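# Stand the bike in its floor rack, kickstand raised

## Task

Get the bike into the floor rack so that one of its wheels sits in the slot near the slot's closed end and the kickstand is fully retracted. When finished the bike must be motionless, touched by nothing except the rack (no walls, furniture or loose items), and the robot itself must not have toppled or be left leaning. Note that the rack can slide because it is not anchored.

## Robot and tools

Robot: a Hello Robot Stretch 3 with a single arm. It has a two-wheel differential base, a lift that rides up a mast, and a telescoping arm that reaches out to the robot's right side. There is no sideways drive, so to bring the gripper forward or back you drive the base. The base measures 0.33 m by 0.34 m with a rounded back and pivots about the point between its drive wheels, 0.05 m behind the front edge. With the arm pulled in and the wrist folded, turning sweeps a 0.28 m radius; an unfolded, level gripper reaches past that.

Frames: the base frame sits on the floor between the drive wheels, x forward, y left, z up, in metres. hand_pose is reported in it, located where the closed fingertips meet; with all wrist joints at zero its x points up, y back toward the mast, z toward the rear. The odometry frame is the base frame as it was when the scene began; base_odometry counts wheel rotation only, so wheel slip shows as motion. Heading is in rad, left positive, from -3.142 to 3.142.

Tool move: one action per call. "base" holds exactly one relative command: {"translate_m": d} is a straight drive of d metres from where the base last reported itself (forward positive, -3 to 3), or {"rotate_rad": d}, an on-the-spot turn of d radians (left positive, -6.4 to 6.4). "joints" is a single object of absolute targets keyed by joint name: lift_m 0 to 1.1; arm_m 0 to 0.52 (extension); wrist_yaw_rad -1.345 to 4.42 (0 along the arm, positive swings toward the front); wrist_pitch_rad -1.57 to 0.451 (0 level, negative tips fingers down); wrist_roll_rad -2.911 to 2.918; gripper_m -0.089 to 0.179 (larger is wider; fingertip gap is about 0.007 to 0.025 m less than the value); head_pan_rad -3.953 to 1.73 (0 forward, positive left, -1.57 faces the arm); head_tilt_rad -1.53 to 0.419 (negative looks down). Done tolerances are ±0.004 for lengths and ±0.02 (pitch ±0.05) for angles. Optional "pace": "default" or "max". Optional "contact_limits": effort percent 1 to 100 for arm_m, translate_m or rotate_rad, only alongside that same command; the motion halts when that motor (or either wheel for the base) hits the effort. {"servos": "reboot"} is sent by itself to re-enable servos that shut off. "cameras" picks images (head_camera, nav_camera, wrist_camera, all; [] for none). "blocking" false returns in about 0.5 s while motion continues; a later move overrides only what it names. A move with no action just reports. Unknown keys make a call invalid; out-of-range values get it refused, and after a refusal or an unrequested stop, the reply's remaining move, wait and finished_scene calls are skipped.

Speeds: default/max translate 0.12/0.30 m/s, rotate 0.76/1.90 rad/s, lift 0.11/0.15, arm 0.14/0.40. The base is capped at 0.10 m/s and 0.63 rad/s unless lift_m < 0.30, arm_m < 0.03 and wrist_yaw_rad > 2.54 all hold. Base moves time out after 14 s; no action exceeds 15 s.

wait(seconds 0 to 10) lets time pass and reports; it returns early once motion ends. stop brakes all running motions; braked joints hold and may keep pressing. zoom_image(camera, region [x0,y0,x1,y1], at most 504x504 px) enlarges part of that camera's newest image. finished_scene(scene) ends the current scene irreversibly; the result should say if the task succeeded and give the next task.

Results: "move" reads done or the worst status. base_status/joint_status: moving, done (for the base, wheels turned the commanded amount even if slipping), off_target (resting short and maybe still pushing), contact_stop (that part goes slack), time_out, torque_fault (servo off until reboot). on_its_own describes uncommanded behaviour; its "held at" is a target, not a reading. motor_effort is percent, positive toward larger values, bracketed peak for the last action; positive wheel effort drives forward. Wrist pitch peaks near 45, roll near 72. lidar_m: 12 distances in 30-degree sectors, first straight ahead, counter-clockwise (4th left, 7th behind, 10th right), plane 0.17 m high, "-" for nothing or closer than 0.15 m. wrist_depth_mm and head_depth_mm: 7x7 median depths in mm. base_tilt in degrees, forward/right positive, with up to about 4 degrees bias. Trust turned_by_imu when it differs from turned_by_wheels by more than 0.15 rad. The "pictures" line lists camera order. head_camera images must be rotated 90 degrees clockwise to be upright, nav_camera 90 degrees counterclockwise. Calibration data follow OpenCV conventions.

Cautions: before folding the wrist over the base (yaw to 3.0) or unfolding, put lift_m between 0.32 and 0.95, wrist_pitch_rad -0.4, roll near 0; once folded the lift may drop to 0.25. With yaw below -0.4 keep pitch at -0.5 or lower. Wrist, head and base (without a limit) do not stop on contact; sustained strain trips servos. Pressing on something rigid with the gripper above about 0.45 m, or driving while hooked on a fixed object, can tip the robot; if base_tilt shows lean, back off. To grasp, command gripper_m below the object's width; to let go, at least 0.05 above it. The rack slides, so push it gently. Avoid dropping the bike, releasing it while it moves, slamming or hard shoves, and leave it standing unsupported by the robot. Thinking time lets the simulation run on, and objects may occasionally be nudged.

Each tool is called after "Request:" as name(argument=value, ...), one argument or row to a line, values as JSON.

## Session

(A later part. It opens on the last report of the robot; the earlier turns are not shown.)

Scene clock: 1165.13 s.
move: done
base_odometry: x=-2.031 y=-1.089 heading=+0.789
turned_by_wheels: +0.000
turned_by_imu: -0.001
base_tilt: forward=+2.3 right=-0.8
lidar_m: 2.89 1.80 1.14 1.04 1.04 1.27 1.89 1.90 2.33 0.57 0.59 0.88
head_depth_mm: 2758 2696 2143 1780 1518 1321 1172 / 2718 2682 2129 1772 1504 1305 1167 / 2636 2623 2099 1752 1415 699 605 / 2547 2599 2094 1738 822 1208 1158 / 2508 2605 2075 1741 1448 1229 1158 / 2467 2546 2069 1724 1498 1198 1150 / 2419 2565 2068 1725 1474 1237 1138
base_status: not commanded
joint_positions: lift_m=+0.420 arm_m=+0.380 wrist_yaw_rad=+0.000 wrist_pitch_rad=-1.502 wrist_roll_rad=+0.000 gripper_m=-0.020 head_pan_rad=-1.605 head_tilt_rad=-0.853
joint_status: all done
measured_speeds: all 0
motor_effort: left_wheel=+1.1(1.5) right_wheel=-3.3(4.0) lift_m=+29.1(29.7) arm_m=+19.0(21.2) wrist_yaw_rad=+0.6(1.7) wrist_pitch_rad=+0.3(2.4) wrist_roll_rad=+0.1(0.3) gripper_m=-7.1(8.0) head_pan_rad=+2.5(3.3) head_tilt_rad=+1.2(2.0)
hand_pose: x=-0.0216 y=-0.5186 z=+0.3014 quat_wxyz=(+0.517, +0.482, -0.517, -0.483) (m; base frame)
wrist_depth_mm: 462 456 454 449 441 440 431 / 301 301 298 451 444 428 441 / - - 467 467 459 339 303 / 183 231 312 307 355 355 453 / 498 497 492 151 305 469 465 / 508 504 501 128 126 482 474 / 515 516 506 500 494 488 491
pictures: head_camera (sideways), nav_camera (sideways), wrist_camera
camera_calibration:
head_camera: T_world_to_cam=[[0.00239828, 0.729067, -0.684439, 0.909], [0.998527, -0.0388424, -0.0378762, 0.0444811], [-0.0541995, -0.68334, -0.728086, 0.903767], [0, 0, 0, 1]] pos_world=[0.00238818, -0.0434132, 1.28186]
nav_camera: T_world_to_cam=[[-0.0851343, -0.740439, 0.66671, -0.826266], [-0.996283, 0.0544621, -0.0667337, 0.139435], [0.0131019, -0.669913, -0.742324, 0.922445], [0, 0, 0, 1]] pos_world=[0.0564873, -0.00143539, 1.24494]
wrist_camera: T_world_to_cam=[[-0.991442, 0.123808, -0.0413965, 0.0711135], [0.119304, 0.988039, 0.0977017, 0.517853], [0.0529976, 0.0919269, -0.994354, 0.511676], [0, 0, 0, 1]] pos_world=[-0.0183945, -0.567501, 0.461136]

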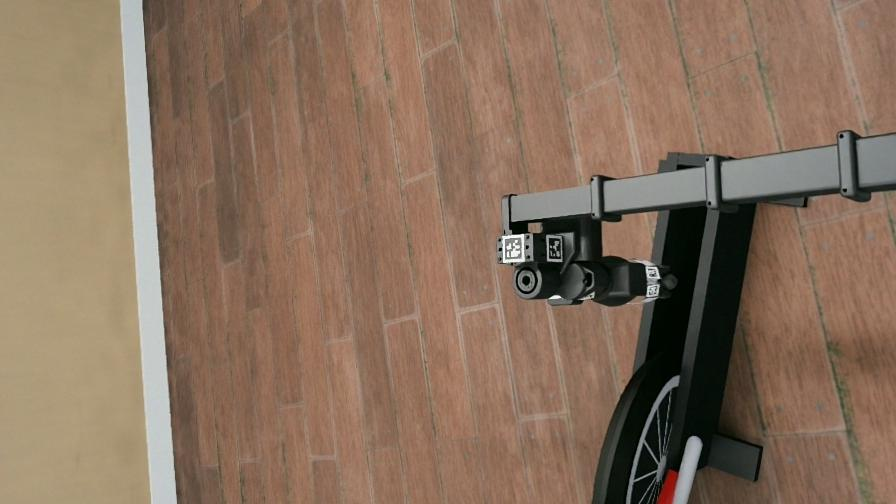

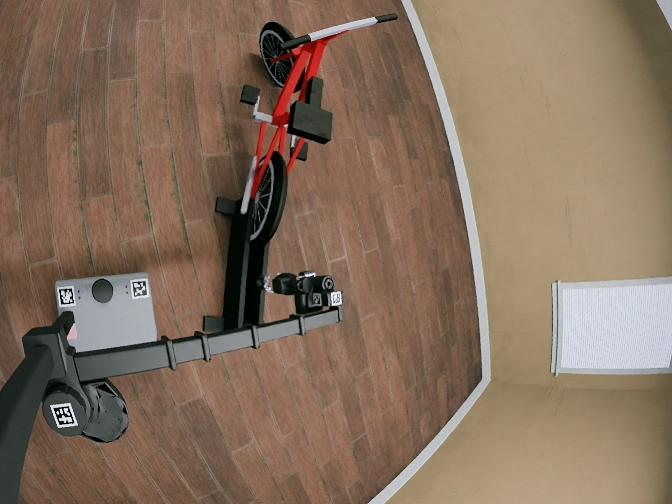

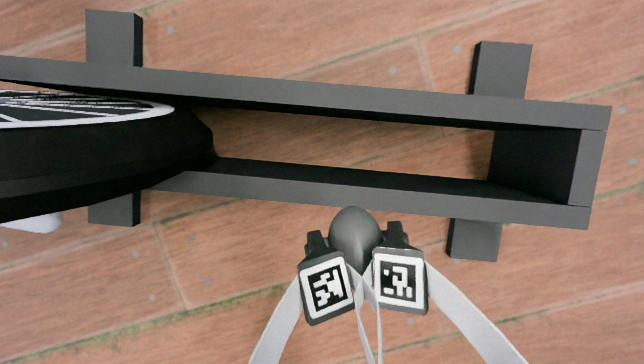

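Request:
move(
  joints={"arm_m": 0.02, "wrist_pitch_rad": -0.1},
  cameras=[],
)

Request:
move(
  base={"rotate_rad": 0.071},
  cameras=[],
)

Request:
move(
  base={"translate_m": -0.367},
  cameras=[],
)

Request:
move(
  base={"rotate_rad": 1.29},
  joints={"head_pan_rad": -1.57, "head_tilt_rad": -0.75},
)

Scene clock: 1222.80 s.
move: done
base_odometry: x=-2.031 y=-1.089 heading=+0.789
turned_by_wheels: +0.000
turned_by_imu: -0.002
base_tilt: forward=+2.3 right=-0.8
lidar_m: 2.88 1.79 1.14 1.04 1.04 1.27 1.89 1.90 2.32 0.57 0.58 0.88
head_depth_mm: 2785 2702 2134 1782 1512 1318 1168 / 2686 2676 2113 1764 1514 1316 1159 / 2624 2639 2107 1763 1505 1222 1167 / 2570 2630 2107 1747 1500 1194 637 / 2490 2582 2092 1735 1480 1215 1136 / 2490 2558 2064 1724 1481 1195 1147 / 2384 2561 2065 1715 1480 1225 1146
base_status: not commanded
joint_positions: lift_m=+0.420 arm_m=+0.020 wrist_yaw_rad=+0.000 wrist_pitch_rad=-0.122 wrist_roll_rad=+0.000 gripper_m=-0.020 head_pan_rad=-1.605 head_tilt_rad=-0.853
joint_status: all done
measured_speeds: all 0
motor_effort: left_wheel=+1.3(1.4) right_wheel=-3.4(3.7) lift_m=+28.2(28.8) arm_m=-19.4(21.1) wrist_yaw_rad=-0.1(1.7) wrist_pitch_rad=+4.5(5.8) wrist_roll_rad=-0.1(0.3) gripper_m=-6.4(8.1) head_pan_rad=+2.4(3.3) head_tilt_rad=+1.0(2.3)
hand_pose: x=-0.0215 y=-0.4164 z=+0.5035 quat_wxyz=(+0.706, +0.043, -0.705, -0.044) (m; base frame)
wrist_depth_mm: - - - - - - - / - - - - - - - / - - - - - - - / - - - - - - - / - - - 151 - - - / - - - 128 126 918 866 / 398 374 850 782 799 738 721
pictures: none
No camera images: "cameras" was empty.

Scene clock: 1223.70 s.
move: done
base_odometry: x=-2.031 y=-1.089 heading=+0.860
turned_by_wheels: +0.071
turned_by_imu: +0.070
base_tilt: forward=+2.3 right=-0.8
lidar_m: 2.89 1.63 1.11 1.04 1.05 1.35 1.89 1.92 2.46 0.57 0.58 0.88
head_depth_mm: 2636 2694 2147 1776 1522 1315 1171 / 2610 2682 2121 1772 1513 1315 1163 / 2552 2661 2112 1757 1505 1205 1162 / 2529 2652 2094 1740 1497 1204 641 / 2503 2627 2108 1746 1493 1218 1138 / 2444 2597 2069 1720 1474 1232 1152 / 2410 2523 2055 1723 1474 1236 1145
base_status: done
joint_positions: lift_m=+0.420 arm_m=+0.020 wrist_yaw_rad=+0.000 wrist_pitch_rad=-0.122 wrist_roll_rad=+0.000 gripper_m=-0.020 head_pan_rad=-1.605 head_tilt_rad=-0.853
joint_status: not commanded
measured_speeds: all 0
motor_effort: left_wheel=-3.1(5.6) right_wheel=+6.5(7.9) lift_m=+28.2(28.4) arm_m=-18.8(19.6) wrist_yaw_rad=-0.6(1.2) wrist_pitch_rad=+4.2(4.3) wrist_roll_rad=-0.1(0.3) gripper_m=-7.9(7.9) head_pan_rad=+2.1(2.8) head_tilt_rad=+1.5(2.0)
hand_pose: x=-0.0215 y=-0.4164 z=+0.5035 quat_wxyz=(+0.706, +0.043, -0.705, -0.044) (m; base frame)
wrist_depth_mm: - - - - - - - / - - - - - - - / - - - - - - - / - - - - - - - / - - - 151 - - - / - - - 128 127 919 874 / 451 406 377 781 797 748 714
pictures: none
No camera images: "cameras" was empty.

Scene clock: 1228.50 s.
move: done
base_odometry: x=-2.271 y=-1.367 heading=+0.860
turned_by_wheels: +0.000
turned_by_imu: -0.002
base_tilt: forward=+2.4 right=-0.8
lidar_m: 3.25 1.58 1.07 1.00 1.02 1.30 1.52 1.55 1.98 2.78 0.72 0.87
head_depth_mm: 2676 2710 2132 1790 1513 1320 1171 / 2576 2677 2117 1763 1519 1322 1167 / 2640 2641 2108 1761 1501 1306 1160 / 2571 2644 2102 1739 1498 1278 641 / 2517 2632 2098 1746 1491 1276 1136 / 2487 2609 2055 1736 1476 1188 1144 / 2466 2561 2041 1724 1473 1207 1143
base_status: done
joint_positions: lift_m=+0.420 arm_m=+0.020 wrist_yaw_rad=+0.000 wrist_pitch_rad=-0.122 wrist_roll_rad=+0.000 gripper_m=-0.020 head_pan_rad=-1.605 head_tilt_rad=-0.853
joint_status: not commanded
measured_speeds: all 0
motor_effort: left_wheel=-2.7(7.9) right_wheel=-0.5(4.8) lift_m=+27.4(28.2) arm_m=-16.4(19.3) wrist_yaw_rad=+0.2(1.3) wrist_pitch_rad=+3.6(4.5) wrist_roll_rad=+0.1(0.3) gripper_m=-6.6(8.4) head_pan_rad=+2.7(3.2) head_tilt_rad=+1.0(2.1)
hand_pose: x=-0.0215 y=-0.4164 z=+0.5035 quat_wxyz=(+0.706, +0.043, -0.705, -0.044) (m; base frame)
wrist_depth_mm: - - - - - - - / - - - - - - - / - - - - - - - / - - - - - - - / - - - 151 - - - / - - - 127 126 924 879 / 983 916 845 774 791 738 717
pictures: none
No camera images: "cameras" was empty.

Scene clock: 1231.67 s.
move: done
base_odometry: x=-2.271 y=-1.367 heading=+2.150
turned_by_wheels: +1.290
turned_by_imu: +1.281
base_tilt: forward=+2.3 right=-0.8
lidar_m: 1.01 1.00 1.09 1.54 1.53 1.66 2.57 2.78 0.72 1.18 2.49 1.25
head_depth_mm: 3525 3390 2477 1280 1290 1170 1144 / 3463 3282 1660 1566 1559 1349 1211 / 3298 3278 2455 1899 1605 1382 1199 / 3201 3271 2433 1927 1622 1373 1176 / 3064 3235 2387 1943 1594 1382 1196 / 2912 3107 2384 1922 1582 1361 1182 / 2801 3024 2399 1899 1587 1355 1178
base_status: done
joint_positions: lift_m=+0.420 arm_m=+0.020 wrist_yaw_rad=+0.000 wrist_pitch_rad=-0.122 wrist_roll_rad=+0.000 gripper_m=-0.020 head_pan_rad=-1.575 head_tilt_rad=-0.754
joint_status: all done
measured_speeds: all 0
motor_effort: left_wheel=-3.1(7.7) right_wheel=+6.2(10.0) lift_m=+26.8(27.6) arm_m=-19.8(19.9) wrist_yaw_rad=-0.6(1.8) wrist_pitch_rad=+4.3(4.6) wrist_roll_rad=+0.1(0.3) gripper_m=-6.9(8.3) head_pan_rad=+2.5(3.8) head_tilt_rad=+1.2(4.3)
hand_pose: x=-0.0215 y=-0.4164 z=+0.5035 quat_wxyz=(+0.706, +0.043, -0.705, -0.044) (m; base frame)
wrist_depth_mm: - - - - - - - / - - - - - 983 - / - - - - - - - / - - - - - 983 - / - - - 151 - - 531 / - - - 128 126 904 573 / 969 921 871 769 793 738 678
pictures: head_camera (sideways), nav_camera (sideways), wrist_camera
camera_calibration:
head_camera: T_world_to_cam=[[-0.0198546, 0.657772, -0.752956, 0.998429], [0.999227, -0.0125104, -0.0372774, 0.043702], [-0.0339397, -0.753113, -0.657015, 0.811206], [0, 0, 0, 1]] pos_world=[0.00368734, -0.0452617, 1.28638]
nav_camera: T_world_to_cam=[[-0.0625097, -0.673306, 0.736716, -0.917635], [-0.997501, 0.0177994, -0.0683697, 0.141581], [0.0329206, -0.739149, -0.672737, 0.83182], [0, 0, 0, 1]] pos_world=[0.0564819, -0.00553009, 1.24531]
wrist_camera: T_world_to_cam=[[-0.991555, -0.0176914, -0.128471, 0.0518508], [0.118209, 0.284115, -0.951475, 0.63223], [0.0533336, -0.958627, -0.279625, -0.0940459], [0, 0, 0, 1]] pos_world=[-0.0183066, -0.268864, 0.581915]

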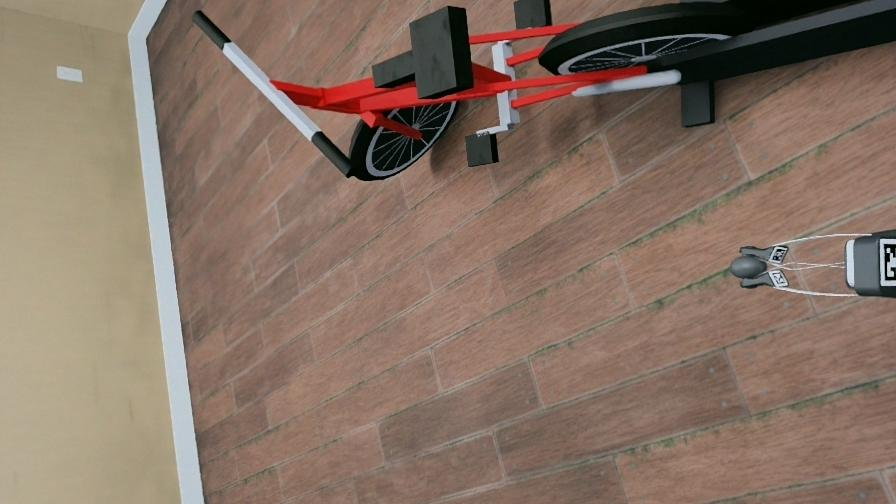

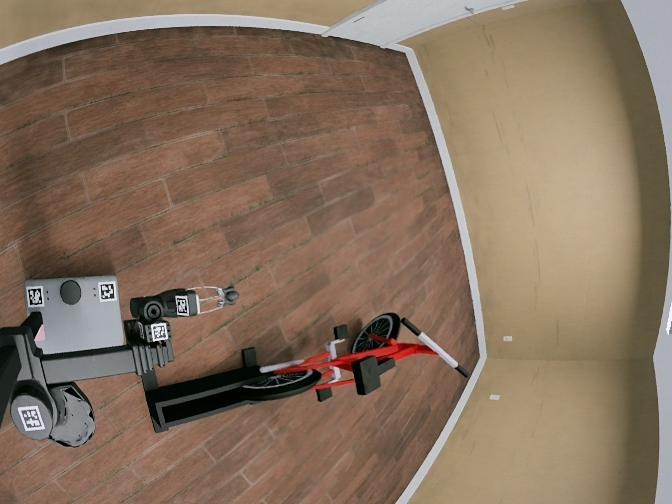

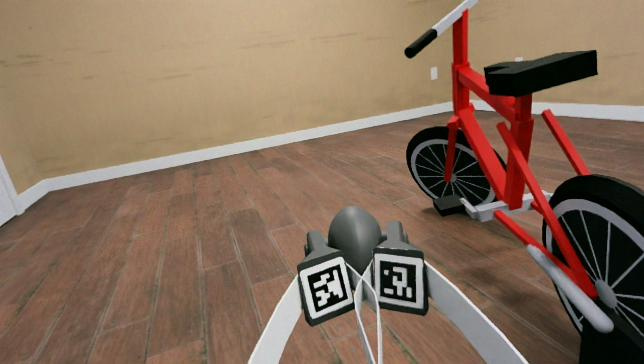

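Request:
move(
  base={"translate_m": -0.41},
)

Scene clock: 1243.93 s.
move: done
base_odometry: x=-2.046 y=-1.711 heading=+2.150
turned_by_wheels: +0.000
turned_by_imu: -0.003
base_tilt: forward=+2.3 right=-0.8
lidar_m: 1.39 1.38 1.51 1.38 1.38 1.50 2.31 2.39 2.61 0.56 3.42 1.73
head_depth_mm: 3248 3190 2489 1978 1638 1391 1211 / 3561 3345 2451 1957 1631 1382 1206 / 3414 3285 2468 1951 1601 1380 1198 / 3259 3217 2415 1667 1441 1160 1031 / 3193 3229 2178 1500 1523 1345 1193 / 3038 3188 2387 1909 1589 1356 1182 / 2914 3142 2392 1906 1590 1361 1182
base_status: done
joint_positions: lift_m=+0.420 arm_m=+0.020 wrist_yaw_rad=+0.000 wrist_pitch_rad=-0.122 wrist_roll_rad=+0.000 gripper_m=-0.020 head_pan_rad=-1.575 head_tilt_rad=-0.754
joint_status: not commanded
measured_speeds: all 0
motor_effort: left_wheel=-2.3(7.6) right_wheel=+0.0(4.4) lift_m=+25.8(26.6) arm_m=-16.2(18.6) wrist_yaw_rad=+1.0(1.9) wrist_pitch_rad=+4.4(4.8) wrist_roll_rad=+0.2(0.3) gripper_m=-7.6(8.1) head_pan_rad=+2.6(3.3) head_tilt_rad=+2.0(2.4)
hand_pose: x=-0.0215 y=-0.4164 z=+0.5035 quat_wxyz=(+0.706, +0.043, -0.705, -0.044) (m; base frame)
wrist_depth_mm: - - - - - - - / - - - - - - - / - - - - - - - / - - - - - - - / - - - 151 - - - / - - - 128 126 911 875 / 959 919 845 410 757 748 712
pictures: head_camera (sideways), nav_camera (sideways), wrist_camera
camera_calibration:
head_camera: T_world_to_cam=[[-0.0198547, 0.657772, -0.752956, 0.998429], [0.999227, -0.0125102, -0.0372774, 0.043702], [-0.0339396, -0.753113, -0.657015, 0.811206], [0, 0, 0, 1]] pos_world=[0.00368735, -0.0452617, 1.28638]
nav_camera: T_world_to_cam=[[-0.0625096, -0.673306, 0.736717, -0.917635], [-0.997501, 0.0177992, -0.0683697, 0.141581], [0.0329207, -0.739149, -0.672736, 0.83182], [0, 0, 0, 1]] pos_world=[0.0564819, -0.00553009, 1.24531]
wrist_camera: T_world_to_cam=[[-0.991555, -0.0176915, -0.128471, 0.0518509], [0.118209, 0.284115, -0.951475, 0.63223], [0.0533337, -0.958627, -0.279625, -0.0940443], [0, 0, 0, 1]] pos_world=[-0.0183066, -0.268862, 0.581915]

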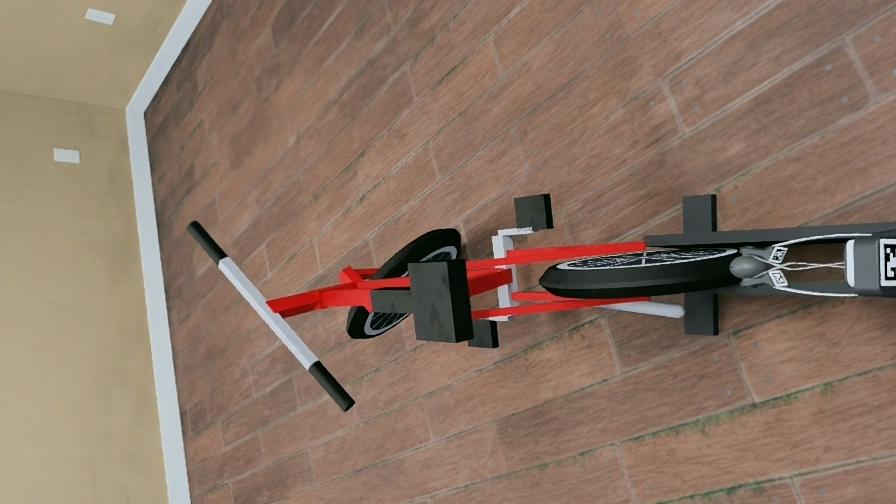

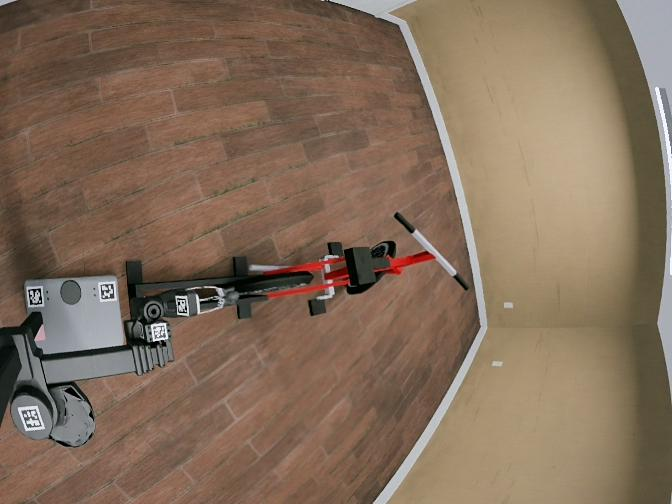

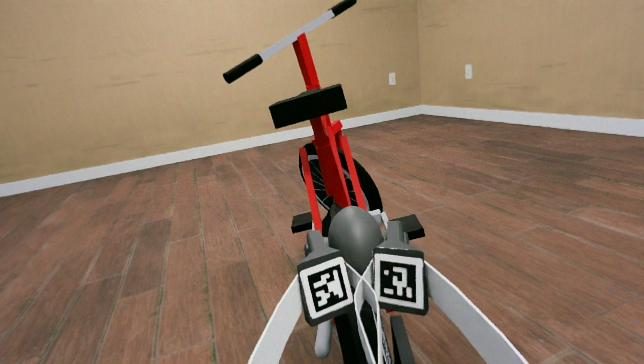

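Request:
move(
  base={"translate_m": 0.05},
  joints={"lift_m": 0.46, "wrist_roll_rad": 1.57, "gripper_m": 0.1, "wrist_pitch_rad": -0.05, "arm_m": 0.33},
)

Scene clock: 1279.73 s.
move: done
base_odometry: x=-2.074 y=-1.669 heading=+2.149
turned_by_wheels: +0.000
turned_by_imu: -0.002
base_tilt: forward=+2.3 right=-0.8
lidar_m: 1.35 1.34 1.45 1.40 1.39 1.52 2.34 2.44 2.66 0.57 3.37 1.67
head_depth_mm: 3290 3273 2489 1974 1628 1386 1208 / 3562 3384 2473 1974 1627 1392 1183 / 3455 3326 2446 1949 1541 686 584 / 3312 3263 2357 1183 887 1089 1175 / 3167 3290 2323 1867 1590 1367 1199 / 3078 3230 2419 1917 1588 1360 1186 / 2909 3114 2396 1903 1595 1358 1183
base_status: done
joint_positions: lift_m=+0.460 arm_m=+0.330 wrist_yaw_rad=+0.000 wrist_pitch_rad=-0.072 wrist_roll_rad=+1.569 gripper_m=+0.100 head_pan_rad=-1.575 head_tilt_rad=-0.754
joint_status: all done
measured_speeds: all 0
motor_effort: left_wheel=+1.2(6.2) right_wheel=+5.7(9.9) lift_m=+27.3(30.6) arm_m=+19.6(21.9) wrist_yaw_rad=-0.1(1.3) wrist_pitch_rad=+3.7(5.4) wrist_roll_rad=+0.2(5.4) gripper_m=+0.3(79.6) head_pan_rad=+2.2(3.2) head_tilt_rad=+1.6(2.4)
hand_pose: x=-0.0214 y=-0.7288 z=+0.5560 quat_wxyz=(+0.001, +0.000, -0.999, -0.036) (m; base frame)
wrist_depth_mm: - - - - - 958 586 / - - - - - 490 506 / - - - - 434 553 284 / - - - - - 937 686 / - - - - - 142 733 / - - 131 - - 124 689 / - 112 - - - - 669
pictures: head_camera (sideways), nav_camera (sideways), wrist_camera
camera_calibration:
head_camera: T_world_to_cam=[[-0.0198553, 0.657683, -0.753033, 0.99853], [0.999227, -0.0125143, -0.0372764, 0.0437008], [-0.0339397, -0.75319, -0.656926, 0.811091], [0, 0, 0, 1]] pos_world=[0.00368736, -0.0452635, 1.28638]
nav_camera: T_world_to_cam=[[-0.062509, -0.67322, 0.736796, -0.917738], [-0.997501, 0.0177909, -0.0683712, 0.141583], [0.0329206, -0.739228, -0.67265, 0.831707], [0, 0, 0, 1]] pos_world=[0.0564819, -0.0055367, 1.24531]
wrist_camera: T_world_to_cam=[[0.124207, 0.0384466, -0.991511, 0.597834], [0.97934, 0.155953, 0.12873, 0.0953585], [0.159579, -0.987016, -0.0182818, -0.542618], [0, 0, 0, 1]] pos_world=[-0.0810534, -0.573429, 0.570564]

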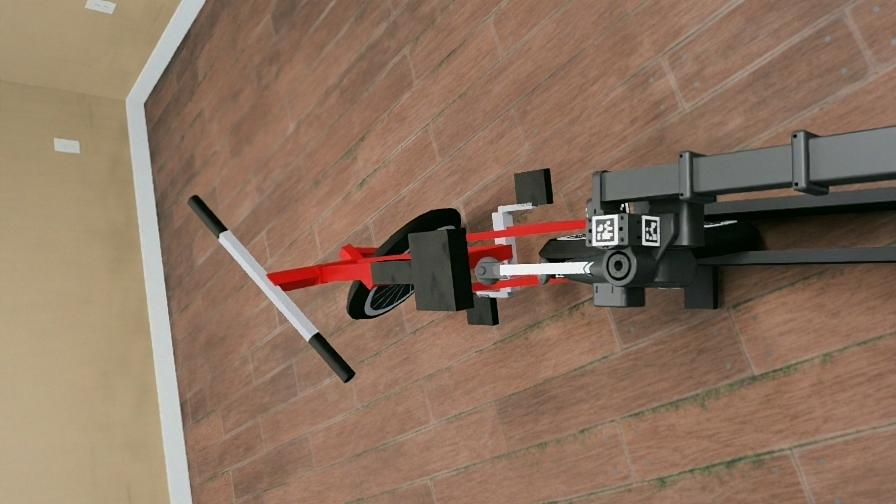

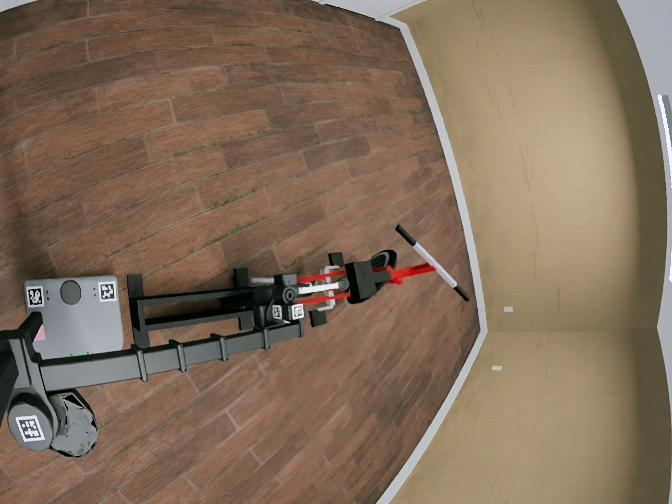

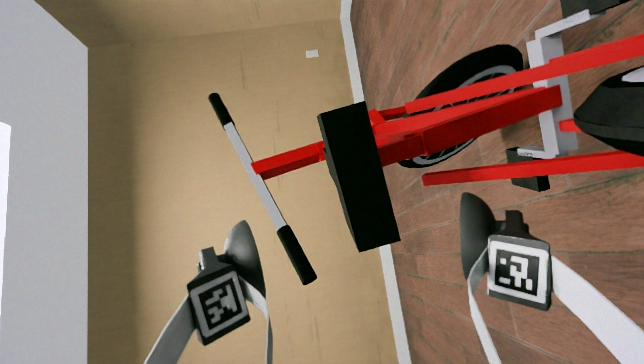

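Request:
move(
  joints={"lift_m": 0.452},
  cameras=[],
)

Request:
move(
  joints={"arm_m": 0.445},
  contact_limits={"arm_m": 32},
)

Scene clock: 1294.60 s.
move: done
base_odometry: x=-2.074 y=-1.669 heading=+2.149
turned_by_wheels: +0.000
turned_by_imu: -0.001
base_tilt: forward=+2.4 right=-0.8
lidar_m: 1.35 1.33 1.46 1.40 1.39 1.52 2.35 2.44 2.66 0.57 3.39 1.68
head_depth_mm: 3231 3298 2454 1963 1628 1386 1207 / 3507 3326 2460 1967 1619 1389 1192 / 3404 3304 2448 1947 1577 710 600 / 3314 3324 2323 1178 913 1085 1177 / 3135 3232 2332 1855 1598 1371 1193 / 3065 3226 2406 1914 1591 1373 1188 / 2904 3062 2371 1899 1596 1351 1184
base_status: not commanded
joint_positions: lift_m=+0.452 arm_m=+0.330 wrist_yaw_rad=+0.000 wrist_pitch_rad=-0.072 wrist_roll_rad=+1.569 gripper_m=+0.100 head_pan_rad=-1.575 head_tilt_rad=-0.754
joint_status: all done
measured_speeds: all 0
motor_effort: left_wheel=+1.3(1.5) right_wheel=+5.8(6.3) lift_m=+23.7(24.2) arm_m=+19.8(19.9) wrist_yaw_rad=+0.2(1.1) wrist_pitch_rad=+4.2(4.5) wrist_roll_rad=+0.2(0.3) gripper_m=+1.2(1.7) head_pan_rad=+2.4(3.1) head_tilt_rad=+1.3(2.1)
hand_pose: x=-0.0214 y=-0.7288 z=+0.5480 quat_wxyz=(+0.001, +0.000, -0.999, -0.036) (m; base frame)
wrist_depth_mm: - - - - - 940 588 / - - - - - 502 482 / - - - - 445 532 244 / - - - - - 883 670 / - - - - - 143 728 / - - 131 - - 125 668 / - 112 - - - - 655
pictures: none
No camera images: "cameras" was empty.

Scene clock: 1296.70 s.
move: done
base_odometry: x=-2.074 y=-1.669 heading=+2.149
turned_by_wheels: +0.000
turned_by_imu: -0.001
base_tilt: forward=+2.3 right=-0.8
lidar_m: 1.34 1.33 1.46 1.40 1.39 1.52 2.34 2.43 2.67 0.57 3.39 1.67
head_depth_mm: 3205 3256 2509 1960 1629 1389 1208 / 3575 3354 2460 1956 1619 1390 1209 / 3493 3307 2446 1950 834 693 599 / 3309 3219 2374 1194 836 1247 1180 / 3178 3249 2347 1862 1595 1374 1197 / 3009 3149 2410 1910 1586 1365 1190 / 2911 3075 2383 1905 1579 1348 1185
base_status: not commanded
joint_positions: lift_m=+0.452 arm_m=+0.445 wrist_yaw_rad=+0.000 wrist_pitch_rad=-0.072 wrist_roll_rad=+1.569 gripper_m=+0.100 head_pan_rad=-1.575 head_tilt_rad=-0.754
joint_status: all done
measured_speeds: all 0
motor_effort: left_wheel=+1.4(1.6) right_wheel=+6.1(6.4) lift_m=+29.8(29.9) arm_m=+19.8(21.3) wrist_yaw_rad=+0.3(1.5) wrist_pitch_rad=+4.2(4.5) wrist_roll_rad=+0.2(0.3) gripper_m=+0.7(2.0) head_pan_rad=+2.9(3.1) head_tilt_rad=+1.9(2.3)
contact_limits: arm_m 32 (drawing in: default 40, maximum 56; extending or still: default 48, maximum 69)
hand_pose: x=-0.0214 y=-0.8438 z=+0.5480 quat_wxyz=(+0.001, +0.000, -0.999, -0.036) (m; base frame)
wrist_depth_mm: - - - - - 959 411 / - - - - - 282 373 / - - - 186 320 332 410 / - - - 191 290 910 256 / - - - - 196 142 725 / - - 130 - 201 124 674 / - 112 - - - - 654
pictures: head_camera (sideways), nav_camera (sideways), wrist_camera
camera_calibration:
head_camera: T_world_to_cam=[[-0.0198553, 0.657677, -0.753038, 0.998537], [0.999227, -0.0125147, -0.0372764, 0.0437007], [-0.0339399, -0.753196, -0.65692, 0.811083], [0, 0, 0, 1]] pos_world=[0.00368735, -0.0452637, 1.28638]
nav_camera: T_world_to_cam=[[-0.062509, -0.673214, 0.736801, -0.917746], [-0.997501, 0.0177904, -0.0683713, 0.141583], [0.0329205, -0.739234, -0.672643, 0.831699], [0, 0, 0, 1]] pos_world=[0.0564819, -0.0055372, 1.24531]
wrist_camera: T_world_to_cam=[[0.124226, 0.0384333, -0.991509, 0.594311], [0.979338, 0.155954, 0.128747, 0.114314], [0.159578, -0.987016, -0.0182656, -0.65628], [0, 0, 0, 1]] pos_world=[-0.0810535, -0.688429, 0.56256]

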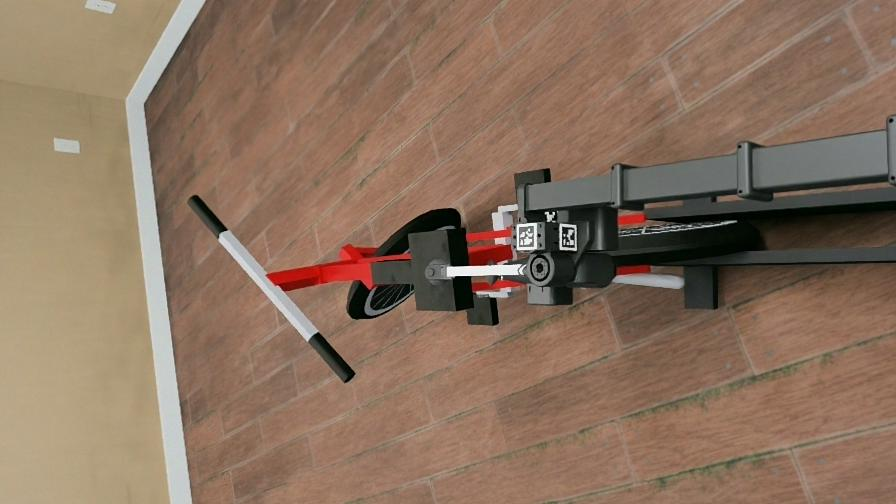

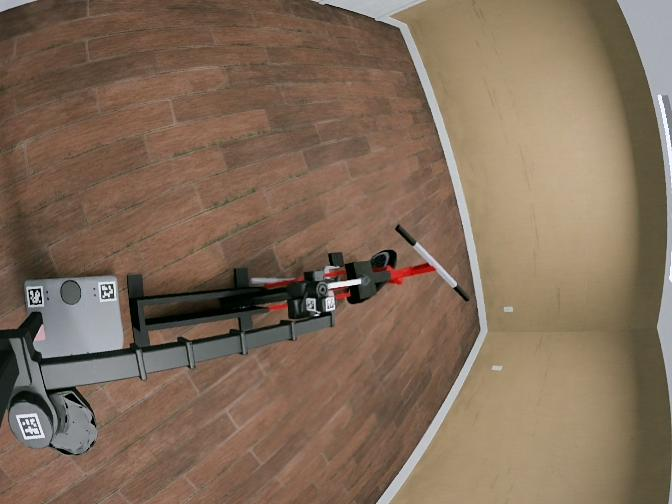

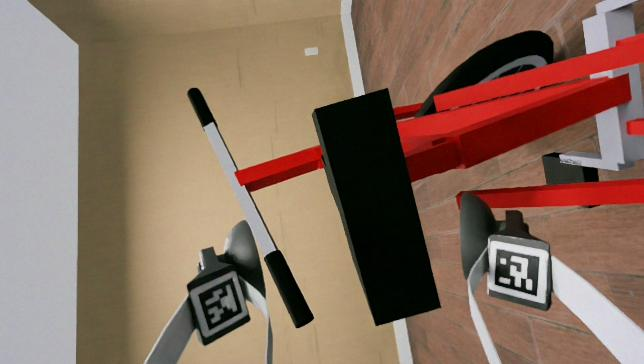

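Request:
move(
  joints={"gripper_m": 0.0},
)

Scene clock: 1301.93 s.
move: done
base_odometry: x=-2.074 y=-1.669 heading=+2.149
turned_by_wheels: +0.000
turned_by_imu: -0.001
base_tilt: forward=+2.3 right=-0.8
lidar_m: 1.35 1.34 1.46 1.40 1.39 1.52 2.35 2.44 2.66 0.57 3.39 1.66
head_depth_mm: 3254 3264 2490 1972 1636 1373 1218 / 3544 3294 2447 1959 1620 1384 1200 / 3384 3321 2460 1947 837 691 599 / 3310 3327 2323 1191 835 1247 1179 / 3165 3281 2327 1860 1600 1371 1196 / 3056 3201 2402 1905 1597 1365 1192 / 2957 3116 2409 1908 1586 1352 1184
base_status: not commanded
joint_positions: lift_m=+0.452 arm_m=+0.445 wrist_yaw_rad=+0.000 wrist_pitch_rad=-0.072 wrist_roll_rad=+1.569 gripper_m=+0.000 head_pan_rad=-1.575 head_tilt_rad=-0.754
joint_status: all done
measured_speeds: all 0
motor_effort: left_wheel=+1.4(1.5) right_wheel=+5.9(6.3) lift_m=+29.5(30.2) arm_m=+19.6(20.1) wrist_yaw_rad=-0.2(1.3) wrist_pitch_rad=+3.6(4.7) wrist_roll_rad=+0.4(0.4) gripper_m=-2.1(80.1) head_pan_rad=+2.5(3.3) head_tilt_rad=+2.0(2.4)
contact_limits: arm_m 32 (drawing in: default 40, maximum 56; extending or still: default 48, maximum 69)
hand_pose: x=-0.0214 y=-0.8438 z=+0.5480 quat_wxyz=(+0.001, +0.000, -0.999, -0.036) (m; base frame)
wrist_depth_mm: - - - - - 942 411 / - - - - - 282 374 / - - - 186 320 331 409 / - - - 191 292 900 256 / - - - 151 195 - 727 / - - - 128 125 - 739 / - - - - - 975 763
pictures: head_camera (sideways), nav_camera (sideways), wrist_camera
camera_calibration:
head_camera: T_world_to_cam=[[-0.0198553, 0.657677, -0.753038, 0.998537], [0.999227, -0.0125147, -0.0372764, 0.0437007], [-0.0339398, -0.753196, -0.65692, 0.811083], [0, 0, 0, 1]] pos_world=[0.00368735, -0.0452637, 1.28638]
nav_camera: T_world_to_cam=[[-0.062509, -0.673214, 0.736801, -0.917746], [-0.997501, 0.0177904, -0.0683713, 0.141583], [0.0329205, -0.739234, -0.672644, 0.831699], [0, 0, 0, 1]] pos_world=[0.0564819, -0.00553719, 1.24531]
wrist_camera: T_world_to_cam=[[0.124226, 0.0384333, -0.991509, 0.594313], [0.979338, 0.155954, 0.128747, 0.114314], [0.159578, -0.987016, -0.0182656, -0.656281], [0, 0, 0, 1]] pos_world=[-0.0810535, -0.688429, 0.562562]

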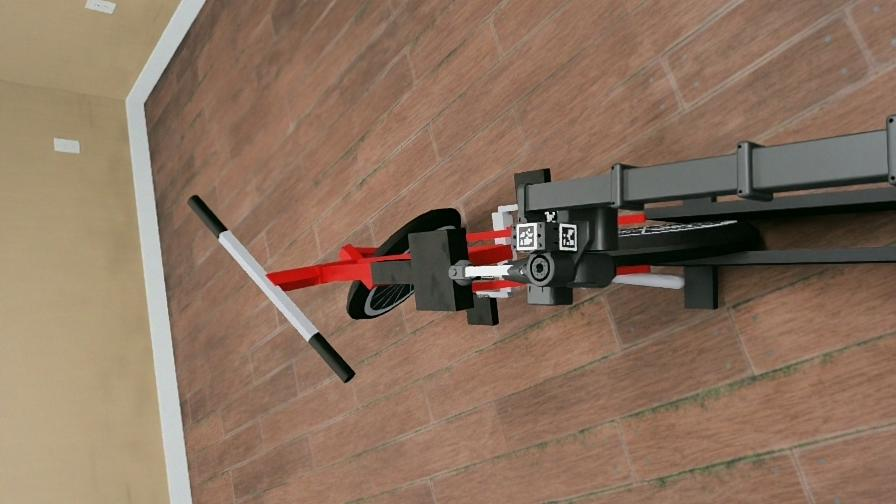

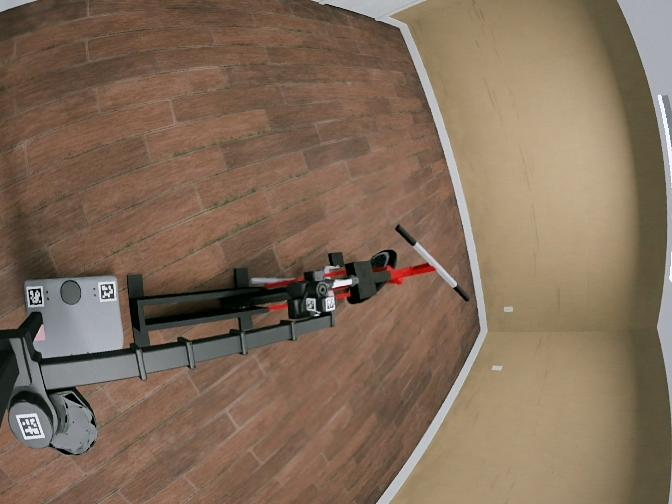

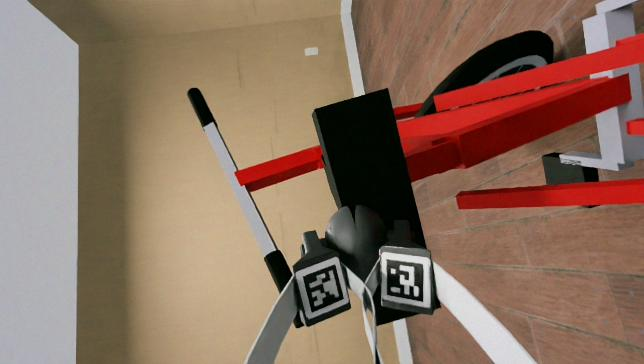

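Request:
move(
  joints={"gripper_m": 0.1},
  cameras=[],
)

Request:
move(
  joints={"arm_m": 0.51},
  contact_limits={"arm_m": 34},
)

Request:
move(
  joints={"gripper_m": 0.0},
)

Scene clock: 1312.97 s.
move: done
base_odometry: x=-2.074 y=-1.669 heading=+2.149
turned_by_wheels: +0.000
turned_by_imu: -0.001
base_tilt: forward=+2.3 right=-0.8
lidar_m: 1.34 1.33 1.46 1.40 1.39 1.52 2.35 2.44 2.66 0.57 3.39 1.67
head_depth_mm: 3263 3237 2485 1979 1630 1392 1213 / 3566 3324 2466 1963 1614 1380 1207 / 3441 3264 2428 1953 836 693 599 / 3342 3304 2352 1189 836 1252 1180 / 3187 3315 2326 1871 1592 1373 1191 / 3011 3203 2419 1918 1594 1366 1193 / 2949 3125 2374 1902 1590 1364 1193
base_status: not commanded
joint_positions: lift_m=+0.452 arm_m=+0.445 wrist_yaw_rad=+0.000 wrist_pitch_rad=-0.072 wrist_roll_rad=+1.569 gripper_m=+0.100 head_pan_rad=-1.575 head_tilt_rad=-0.754
joint_status: all done
measured_speeds: all 0
motor_effort: left_wheel=+1.3(1.6) right_wheel=+6.0(6.4) lift_m=+30.0(30.2) arm_m=+19.5(19.9) wrist_yaw_rad=+0.0(1.4) wrist_pitch_rad=+3.7(4.6) wrist_roll_rad=+0.3(0.3) gripper_m=+1.1(80.0) head_pan_rad=+2.6(3.3) head_tilt_rad=+1.2(2.4)
contact_limits: arm_m 32 (drawing in: default 40, maximum 56; extending or still: default 48, maximum 69)
hand_pose: x=-0.0214 y=-0.8438 z=+0.5480 quat_wxyz=(+0.001, +0.000, -0.999, -0.036) (m; base frame)
wrist_depth_mm: - - - - - 935 412 / - - - - - 281 372 / - - - 186 317 332 408 / - - - 191 292 907 255 / - - - - 197 143 727 / - - 130 - 202 124 665 / - 112 - - - - 655
pictures: none
No camera images: "cameras" was empty.

Scene clock: 1314.60 s.
move: done
base_odometry: x=-2.074 y=-1.669 heading=+2.149
turned_by_wheels: +0.000
turned_by_imu: +0.000
base_tilt: forward=+2.3 right=-0.8
lidar_m: 1.35 1.33 1.46 1.40 1.40 1.52 2.35 2.44 2.67 0.57 3.40 1.67
head_depth_mm: 3282 3313 2511 1992 1623 1398 1204 / 3522 3370 2473 1949 1634 1387 1210 / 3342 3328 2450 1940 1430 670 598 / 3302 3286 2346 1132 1105 1248 1177 / 3131 3259 2356 1861 1595 1368 1199 / 3029 3184 2391 1903 1595 1355 1182 / 2916 3152 2398 1896 1602 1362 1186
base_status: not commanded
joint_positions: lift_m=+0.452 arm_m=+0.510 wrist_yaw_rad=+0.000 wrist_pitch_rad=-0.072 wrist_roll_rad=+1.569 gripper_m=+0.100 head_pan_rad=-1.575 head_tilt_rad=-0.754
joint_status: all done
measured_speeds: all 0
motor_effort: left_wheel=+1.4(1.7) right_wheel=+6.2(6.4) lift_m=+29.6(30.0) arm_m=+19.1(21.0) wrist_yaw_rad=+1.1(1.2) wrist_pitch_rad=+4.3(4.7) wrist_roll_rad=+0.2(0.3) gripper_m=+0.3(2.1) head_pan_rad=+2.3(3.4) head_tilt_rad=+1.8(2.4)
contact_limits: arm_m 34 (drawing in: default 40, maximum 56; extending or still: default 48, maximum 69)
hand_pose: x=-0.0214 y=-0.9088 z=+0.5480 quat_wxyz=(+0.001, +0.000, -0.999, -0.036) (m; base frame)
wrist_depth_mm: - - - - - 949 650 / - - - - - 410 203 / - - - 120 122 248 279 / - - - 124 123 863 776 / - - - - 127 129 676 / - - 131 - 131 126 677 / - 112 - - 134 - 663
pictures: head_camera (sideways), nav_camera (sideways), wrist_camera
camera_calibration:
head_camera: T_world_to_cam=[[-0.0198554, 0.657672, -0.753042, 0.998542], [0.999227, -0.0125148, -0.0372763, 0.0437006], [-0.0339398, -0.7532, -0.656915, 0.811077], [0, 0, 0, 1]] pos_world=[0.00368735, -0.0452638, 1.28638]
nav_camera: T_world_to_cam=[[-0.0625089, -0.673209, 0.736805, -0.917751], [-0.997501, 0.0177899, -0.0683714, 0.141583], [0.0329206, -0.739238, -0.672639, 0.831693], [0, 0, 0, 1]] pos_world=[0.0564819, -0.00553754, 1.24531]
wrist_camera: T_world_to_cam=[[0.124227, 0.03843, -0.991509, 0.596809], [0.979338, 0.155954, 0.128747, 0.124452], [0.159578, -0.987016, -0.0182622, -0.720443], [0, 0, 0, 1]] pos_world=[-0.0810535, -0.753434, 0.562562]

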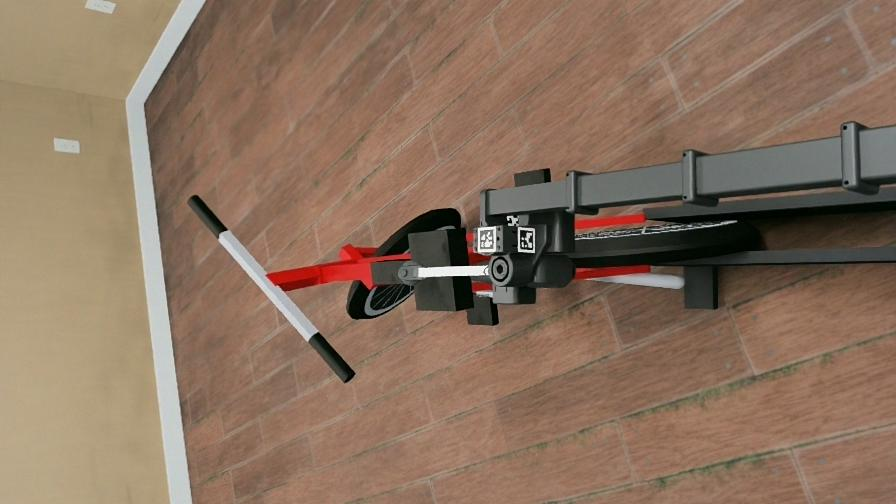

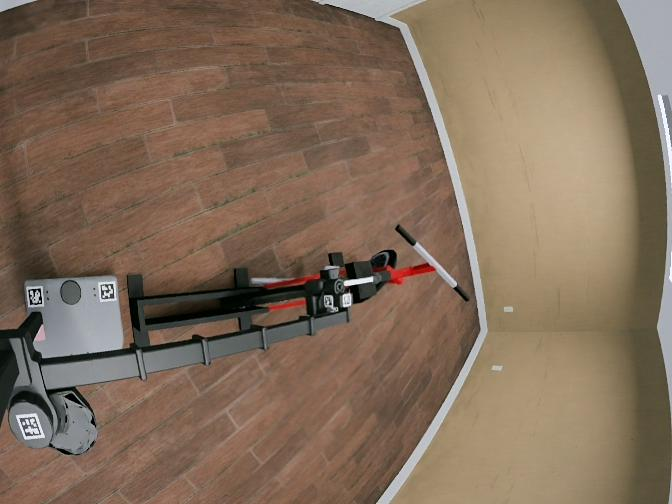

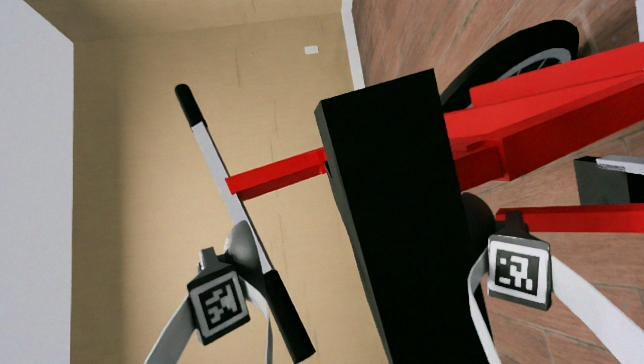

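Scene clock: 1316.13 s.
move: done
base_odometry: x=-2.074 y=-1.669 heading=+2.149
turned_by_wheels: +0.000
turned_by_imu: +0.000
base_tilt: forward=+2.3 right=-0.8
lidar_m: 1.35 1.33 1.46 1.40 1.40 1.52 2.34 2.44 2.67 0.57 3.39 1.67
head_depth_mm: 3289 3244 2492 1985 1620 1377 1207 / 3567 3353 2443 1976 1625 1384 1208 / 3388 3348 2439 1959 1442 671 599 / 3306 3262 2353 1135 1093 1251 1180 / 3209 3273 2321 1878 1593 1365 1197 / 3023 3156 2405 1901 1595 1363 1189 / 2968 3086 2377 1908 1589 1354 1181
base_status: not commanded
joint_positions: lift_m=+0.452 arm_m=+0.510 wrist_yaw_rad=-0.001 wrist_pitch_rad=-0.131 wrist_roll_rad=+1.569 gripper_m=+0.001 head_pan_rad=-1.575 head_tilt_rad=-0.754
joint_status: all done
measured_speeds: all 0
on_its_own: wrist_pitch_rad is at rest, and its effort (+14.4) is outside its rest range (-8 to +12)
motor_effort: left_wheel=+1.1(1.5) right_wheel=+5.8(6.5) lift_m=+29.5(29.9) arm_m=+15.6(19.2) wrist_yaw_rad=+1.3(2.1) wrist_pitch_rad=+14.4(15.3) wrist_roll_rad=+0.1(0.4) gripper_m=-23.0(94.4) head_pan_rad=+2.8(3.0) head_tilt_rad=+1.5(2.3)
contact_limits: arm_m 34 (drawing in: default 40, maximum 56; extending or still: default 48, maximum 69)
hand_pose: x=-0.0217 y=-0.9058 z=+0.5331 quat_wxyz=(+0.001, -0.001, -0.998, -0.066) (m; base frame)
wrist_depth_mm: - - - - - 792 357 / - - - - - 224 316 / - - - 122 265 275 365 / - - - 126 234 882 448 / - - - 129 131 260 619 / - - 416 131 135 122 682 / - - 375 137 138 968 648
pictures: head_camera (sideways), nav_camera (sideways), wrist_camera
camera_calibration:
head_camera: T_world_to_cam=[[-0.0198554, 0.657672, -0.753043, 0.998542], [0.999227, -0.0125147, -0.0372763, 0.0437006], [-0.0339397, -0.7532, -0.656915, 0.811076], [0, 0, 0, 1]] pos_world=[0.00368736, -0.0452638, 1.28638]
nav_camera: T_world_to_cam=[[-0.0625088, -0.673209, 0.736806, -0.917751], [-0.997501, 0.0177897, -0.0683714, 0.141583], [0.0329207, -0.739238, -0.672639, 0.831693], [0, 0, 0, 1]] pos_world=[0.0564819, -0.00553754, 1.24531]
wrist_camera: T_world_to_cam=[[0.124319, 0.0966155, -0.987527, 0.632568], [0.979506, 0.147002, 0.137691, 0.113308], [0.158472, -0.984406, -0.0763603, -0.684438], [0, 0, 0, 1]] pos_world=[-0.0811619, -0.751537, 0.556813]

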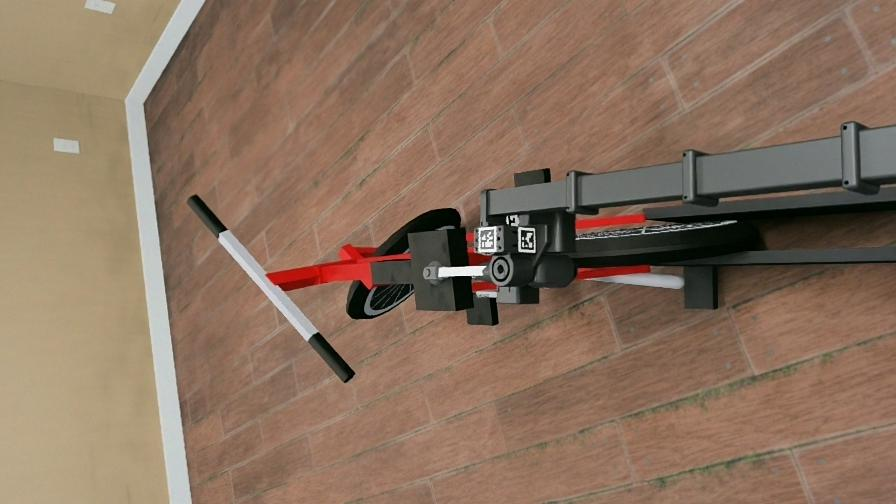

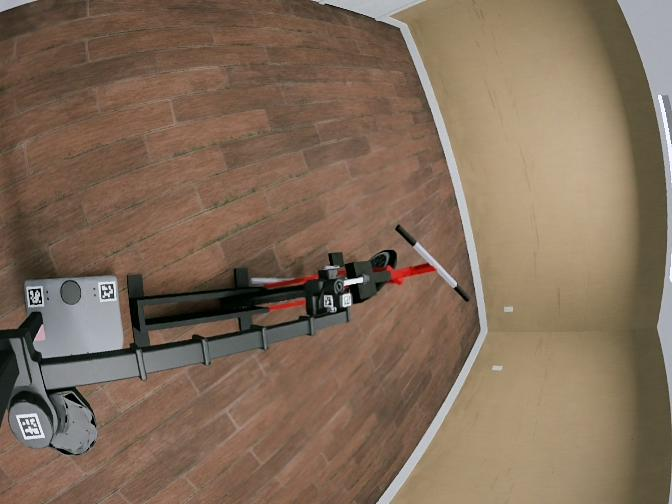

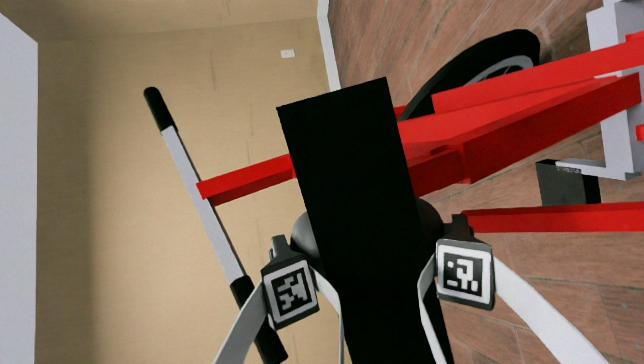

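Request:
move(
  joints={"lift_m": 0.438},
  cameras=[],
)

Request:
move(
  base={"translate_m": -0.035},
)

Scene clock: 1320.27 s.
move: done
base_odometry: x=-2.074 y=-1.669 heading=+2.149
turned_by_wheels: +0.000
turned_by_imu: -0.001
base_tilt: forward=+2.3 right=-0.8
lidar_m: 1.34 1.33 1.45 1.40 1.39 1.52 2.34 2.44 2.66 0.57 3.39 1.67
head_depth_mm: 3257 3298 2465 1971 1624 1392 1214 / 3527 3345 2477 1979 1620 1386 1203 / 3400 3350 2458 1939 1395 707 613 / 3339 3264 2352 1134 931 1250 1174 / 3158 3292 2323 1874 1589 1367 1197 / 3039 3202 2402 1917 1582 1359 1189 / 2957 3089 2389 1893 1586 1358 1186
base_status: not commanded
joint_positions: lift_m=+0.438 arm_m=+0.510 wrist_yaw_rad=+0.002 wrist_pitch_rad=-0.103 wrist_roll_rad=+1.568 gripper_m=+0.001 head_pan_rad=-1.575 head_tilt_rad=-0.754
joint_status: all done
measured_speeds: all 0
motor_effort: left_wheel=+1.0(1.3) right_wheel=+5.6(6.3) lift_m=+22.7(28.9) arm_m=+7.4(8.6) wrist_yaw_rad=-0.7(2.4) wrist_pitch_rad=+9.7(14.9) wrist_roll_rad=+0.8(0.8) gripper_m=-17.3(22.7) head_pan_rad=+2.6(3.2) head_tilt_rad=+1.9(2.2)
contact_limits: arm_m 34 (drawing in: default 40, maximum 56; extending or still: default 48, maximum 69)
hand_pose: x=-0.0209 y=-0.9074 z=+0.5262 quat_wxyz=(+0.002, +0.001, -0.999, -0.052) (m; base frame)
wrist_depth_mm: - - - - - 869 361 / - - - - - 220 311 / - - - 123 480 271 351 / - - 511 126 235 905 461 / - - - 129 132 248 213 / - - 128 132 133 123 698 / - - 381 137 139 - 680
pictures: none
No camera images: "cameras" was empty.

Scene clock: 1321.63 s.
move: done
base_odometry: x=-2.055 y=-1.698 heading=+2.150
turned_by_wheels: +0.001
turned_by_imu: +0.001
base_tilt: forward=+2.3 right=-0.7
lidar_m: 1.38 1.37 1.50 1.39 1.38 1.50 2.33 2.41 2.63 0.57 3.41 1.71
head_depth_mm: 3212 3230 2504 1970 1631 1384 1214 / 3517 3363 2475 1960 1620 1385 1202 / 3413 3358 2449 1947 1499 710 612 / 3317 3259 2364 1152 934 1177 1155 / 3184 3232 2330 1819 1600 1354 1189 / 3026 3156 2416 1914 1581 1364 1189 / 2953 3152 2380 1902 1599 1359 1186
base_status: done
joint_positions: lift_m=+0.438 arm_m=+0.510 wrist_yaw_rad=+0.032 wrist_pitch_rad=-0.087 wrist_roll_rad=+1.571 gripper_m=+0.001 head_pan_rad=-1.575 head_tilt_rad=-0.754
joint_status: not commanded
measured_speeds: all 0
on_its_own: wrist_yaw_rad is at rest, and its effort (-27.0) is outside its rest range (-9 to +9)
motor_effort: left_wheel=+11.4(13.2) right_wheel=-20.8(24.2) lift_m=+28.3(28.3) arm_m=+4.5(7.2) wrist_yaw_rad=-27.0(28.8) wrist_pitch_rad=+6.8(9.8) wrist_roll_rad=-0.4(0.8) gripper_m=-18.0(18.7) head_pan_rad=+3.0(3.2) head_tilt_rad=+1.6(2.1)
contact_limits: arm_m 34 (drawing in: default 40, maximum 56; extending or still: default 48, maximum 69)
hand_pose: x=-0.0131 y=-0.9080 z=+0.5302 quat_wxyz=(+0.001, +0.016, -0.999, -0.044) (m; base frame)
wrist_depth_mm: - - - - - 895 630 / - - - - - 220 190 / - - - 122 476 269 308 / - - 498 125 235 876 463 / - - - 130 132 850 209 / - - 128 132 132 123 715 / - - - 139 141 - 699
pictures: head_camera (sideways), nav_camera (sideways), wrist_camera
camera_calibration:
head_camera: T_world_to_cam=[[-0.0198557, 0.657602, -0.753104, 0.998623], [0.999227, -0.0125183, -0.0372756, 0.0436997], [-0.0339401, -0.753262, -0.656845, 0.810985], [0, 0, 0, 1]] pos_world=[0.00368735, -0.0452652, 1.28639]
nav_camera: T_world_to_cam=[[-0.0625086, -0.67314, 0.736869, -0.917833], [-0.997501, 0.0177834, -0.0683726, 0.141585], [0.0329203, -0.739301, -0.67257, 0.831603], [0, 0, 0, 1]] pos_world=[0.0564818, -0.00554284, 1.24531]
wrist_camera: T_world_to_cam=[[0.124227, 0.0572413, -0.990601, 0.594715], [0.973586, 0.185712, 0.132824, 0.143315], [0.191569, -0.980936, -0.032659, -0.707723], [0, 0, 0, 1]] pos_world=[-0.0778302, -0.754888, 0.546976]

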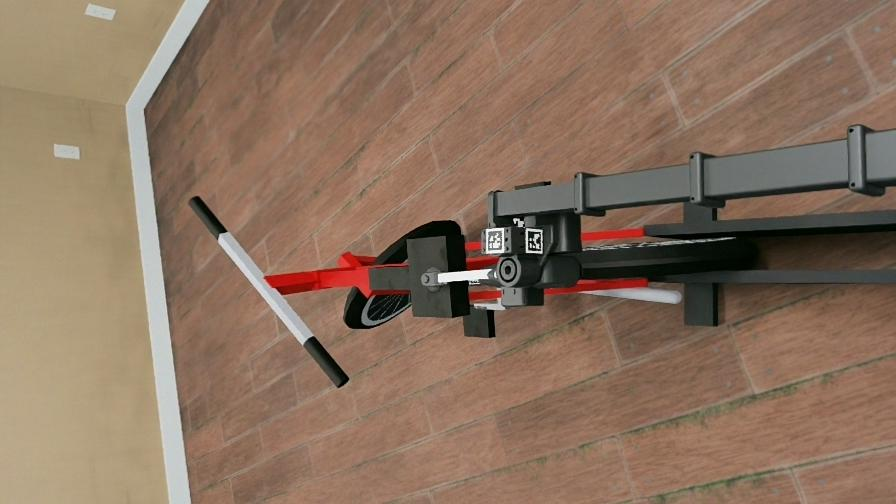

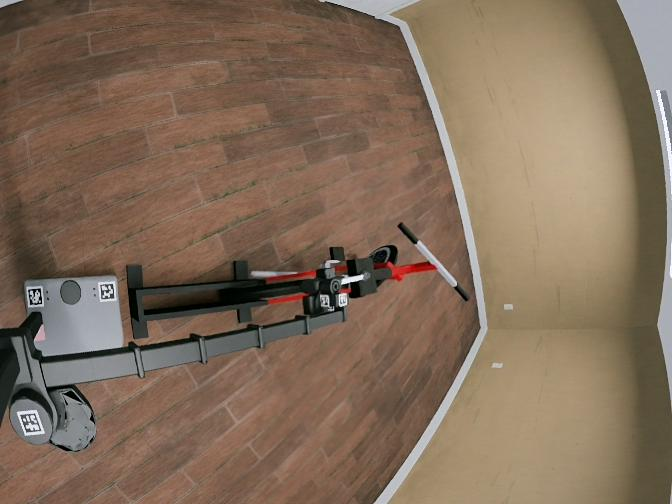

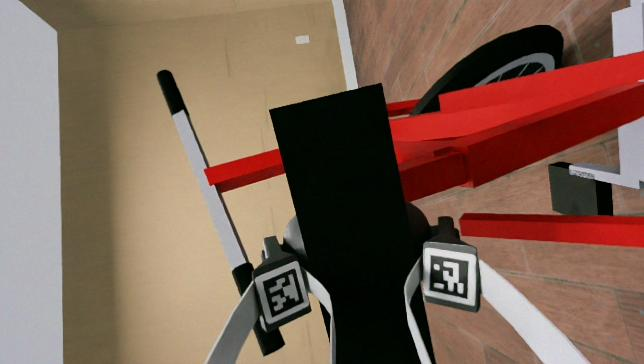

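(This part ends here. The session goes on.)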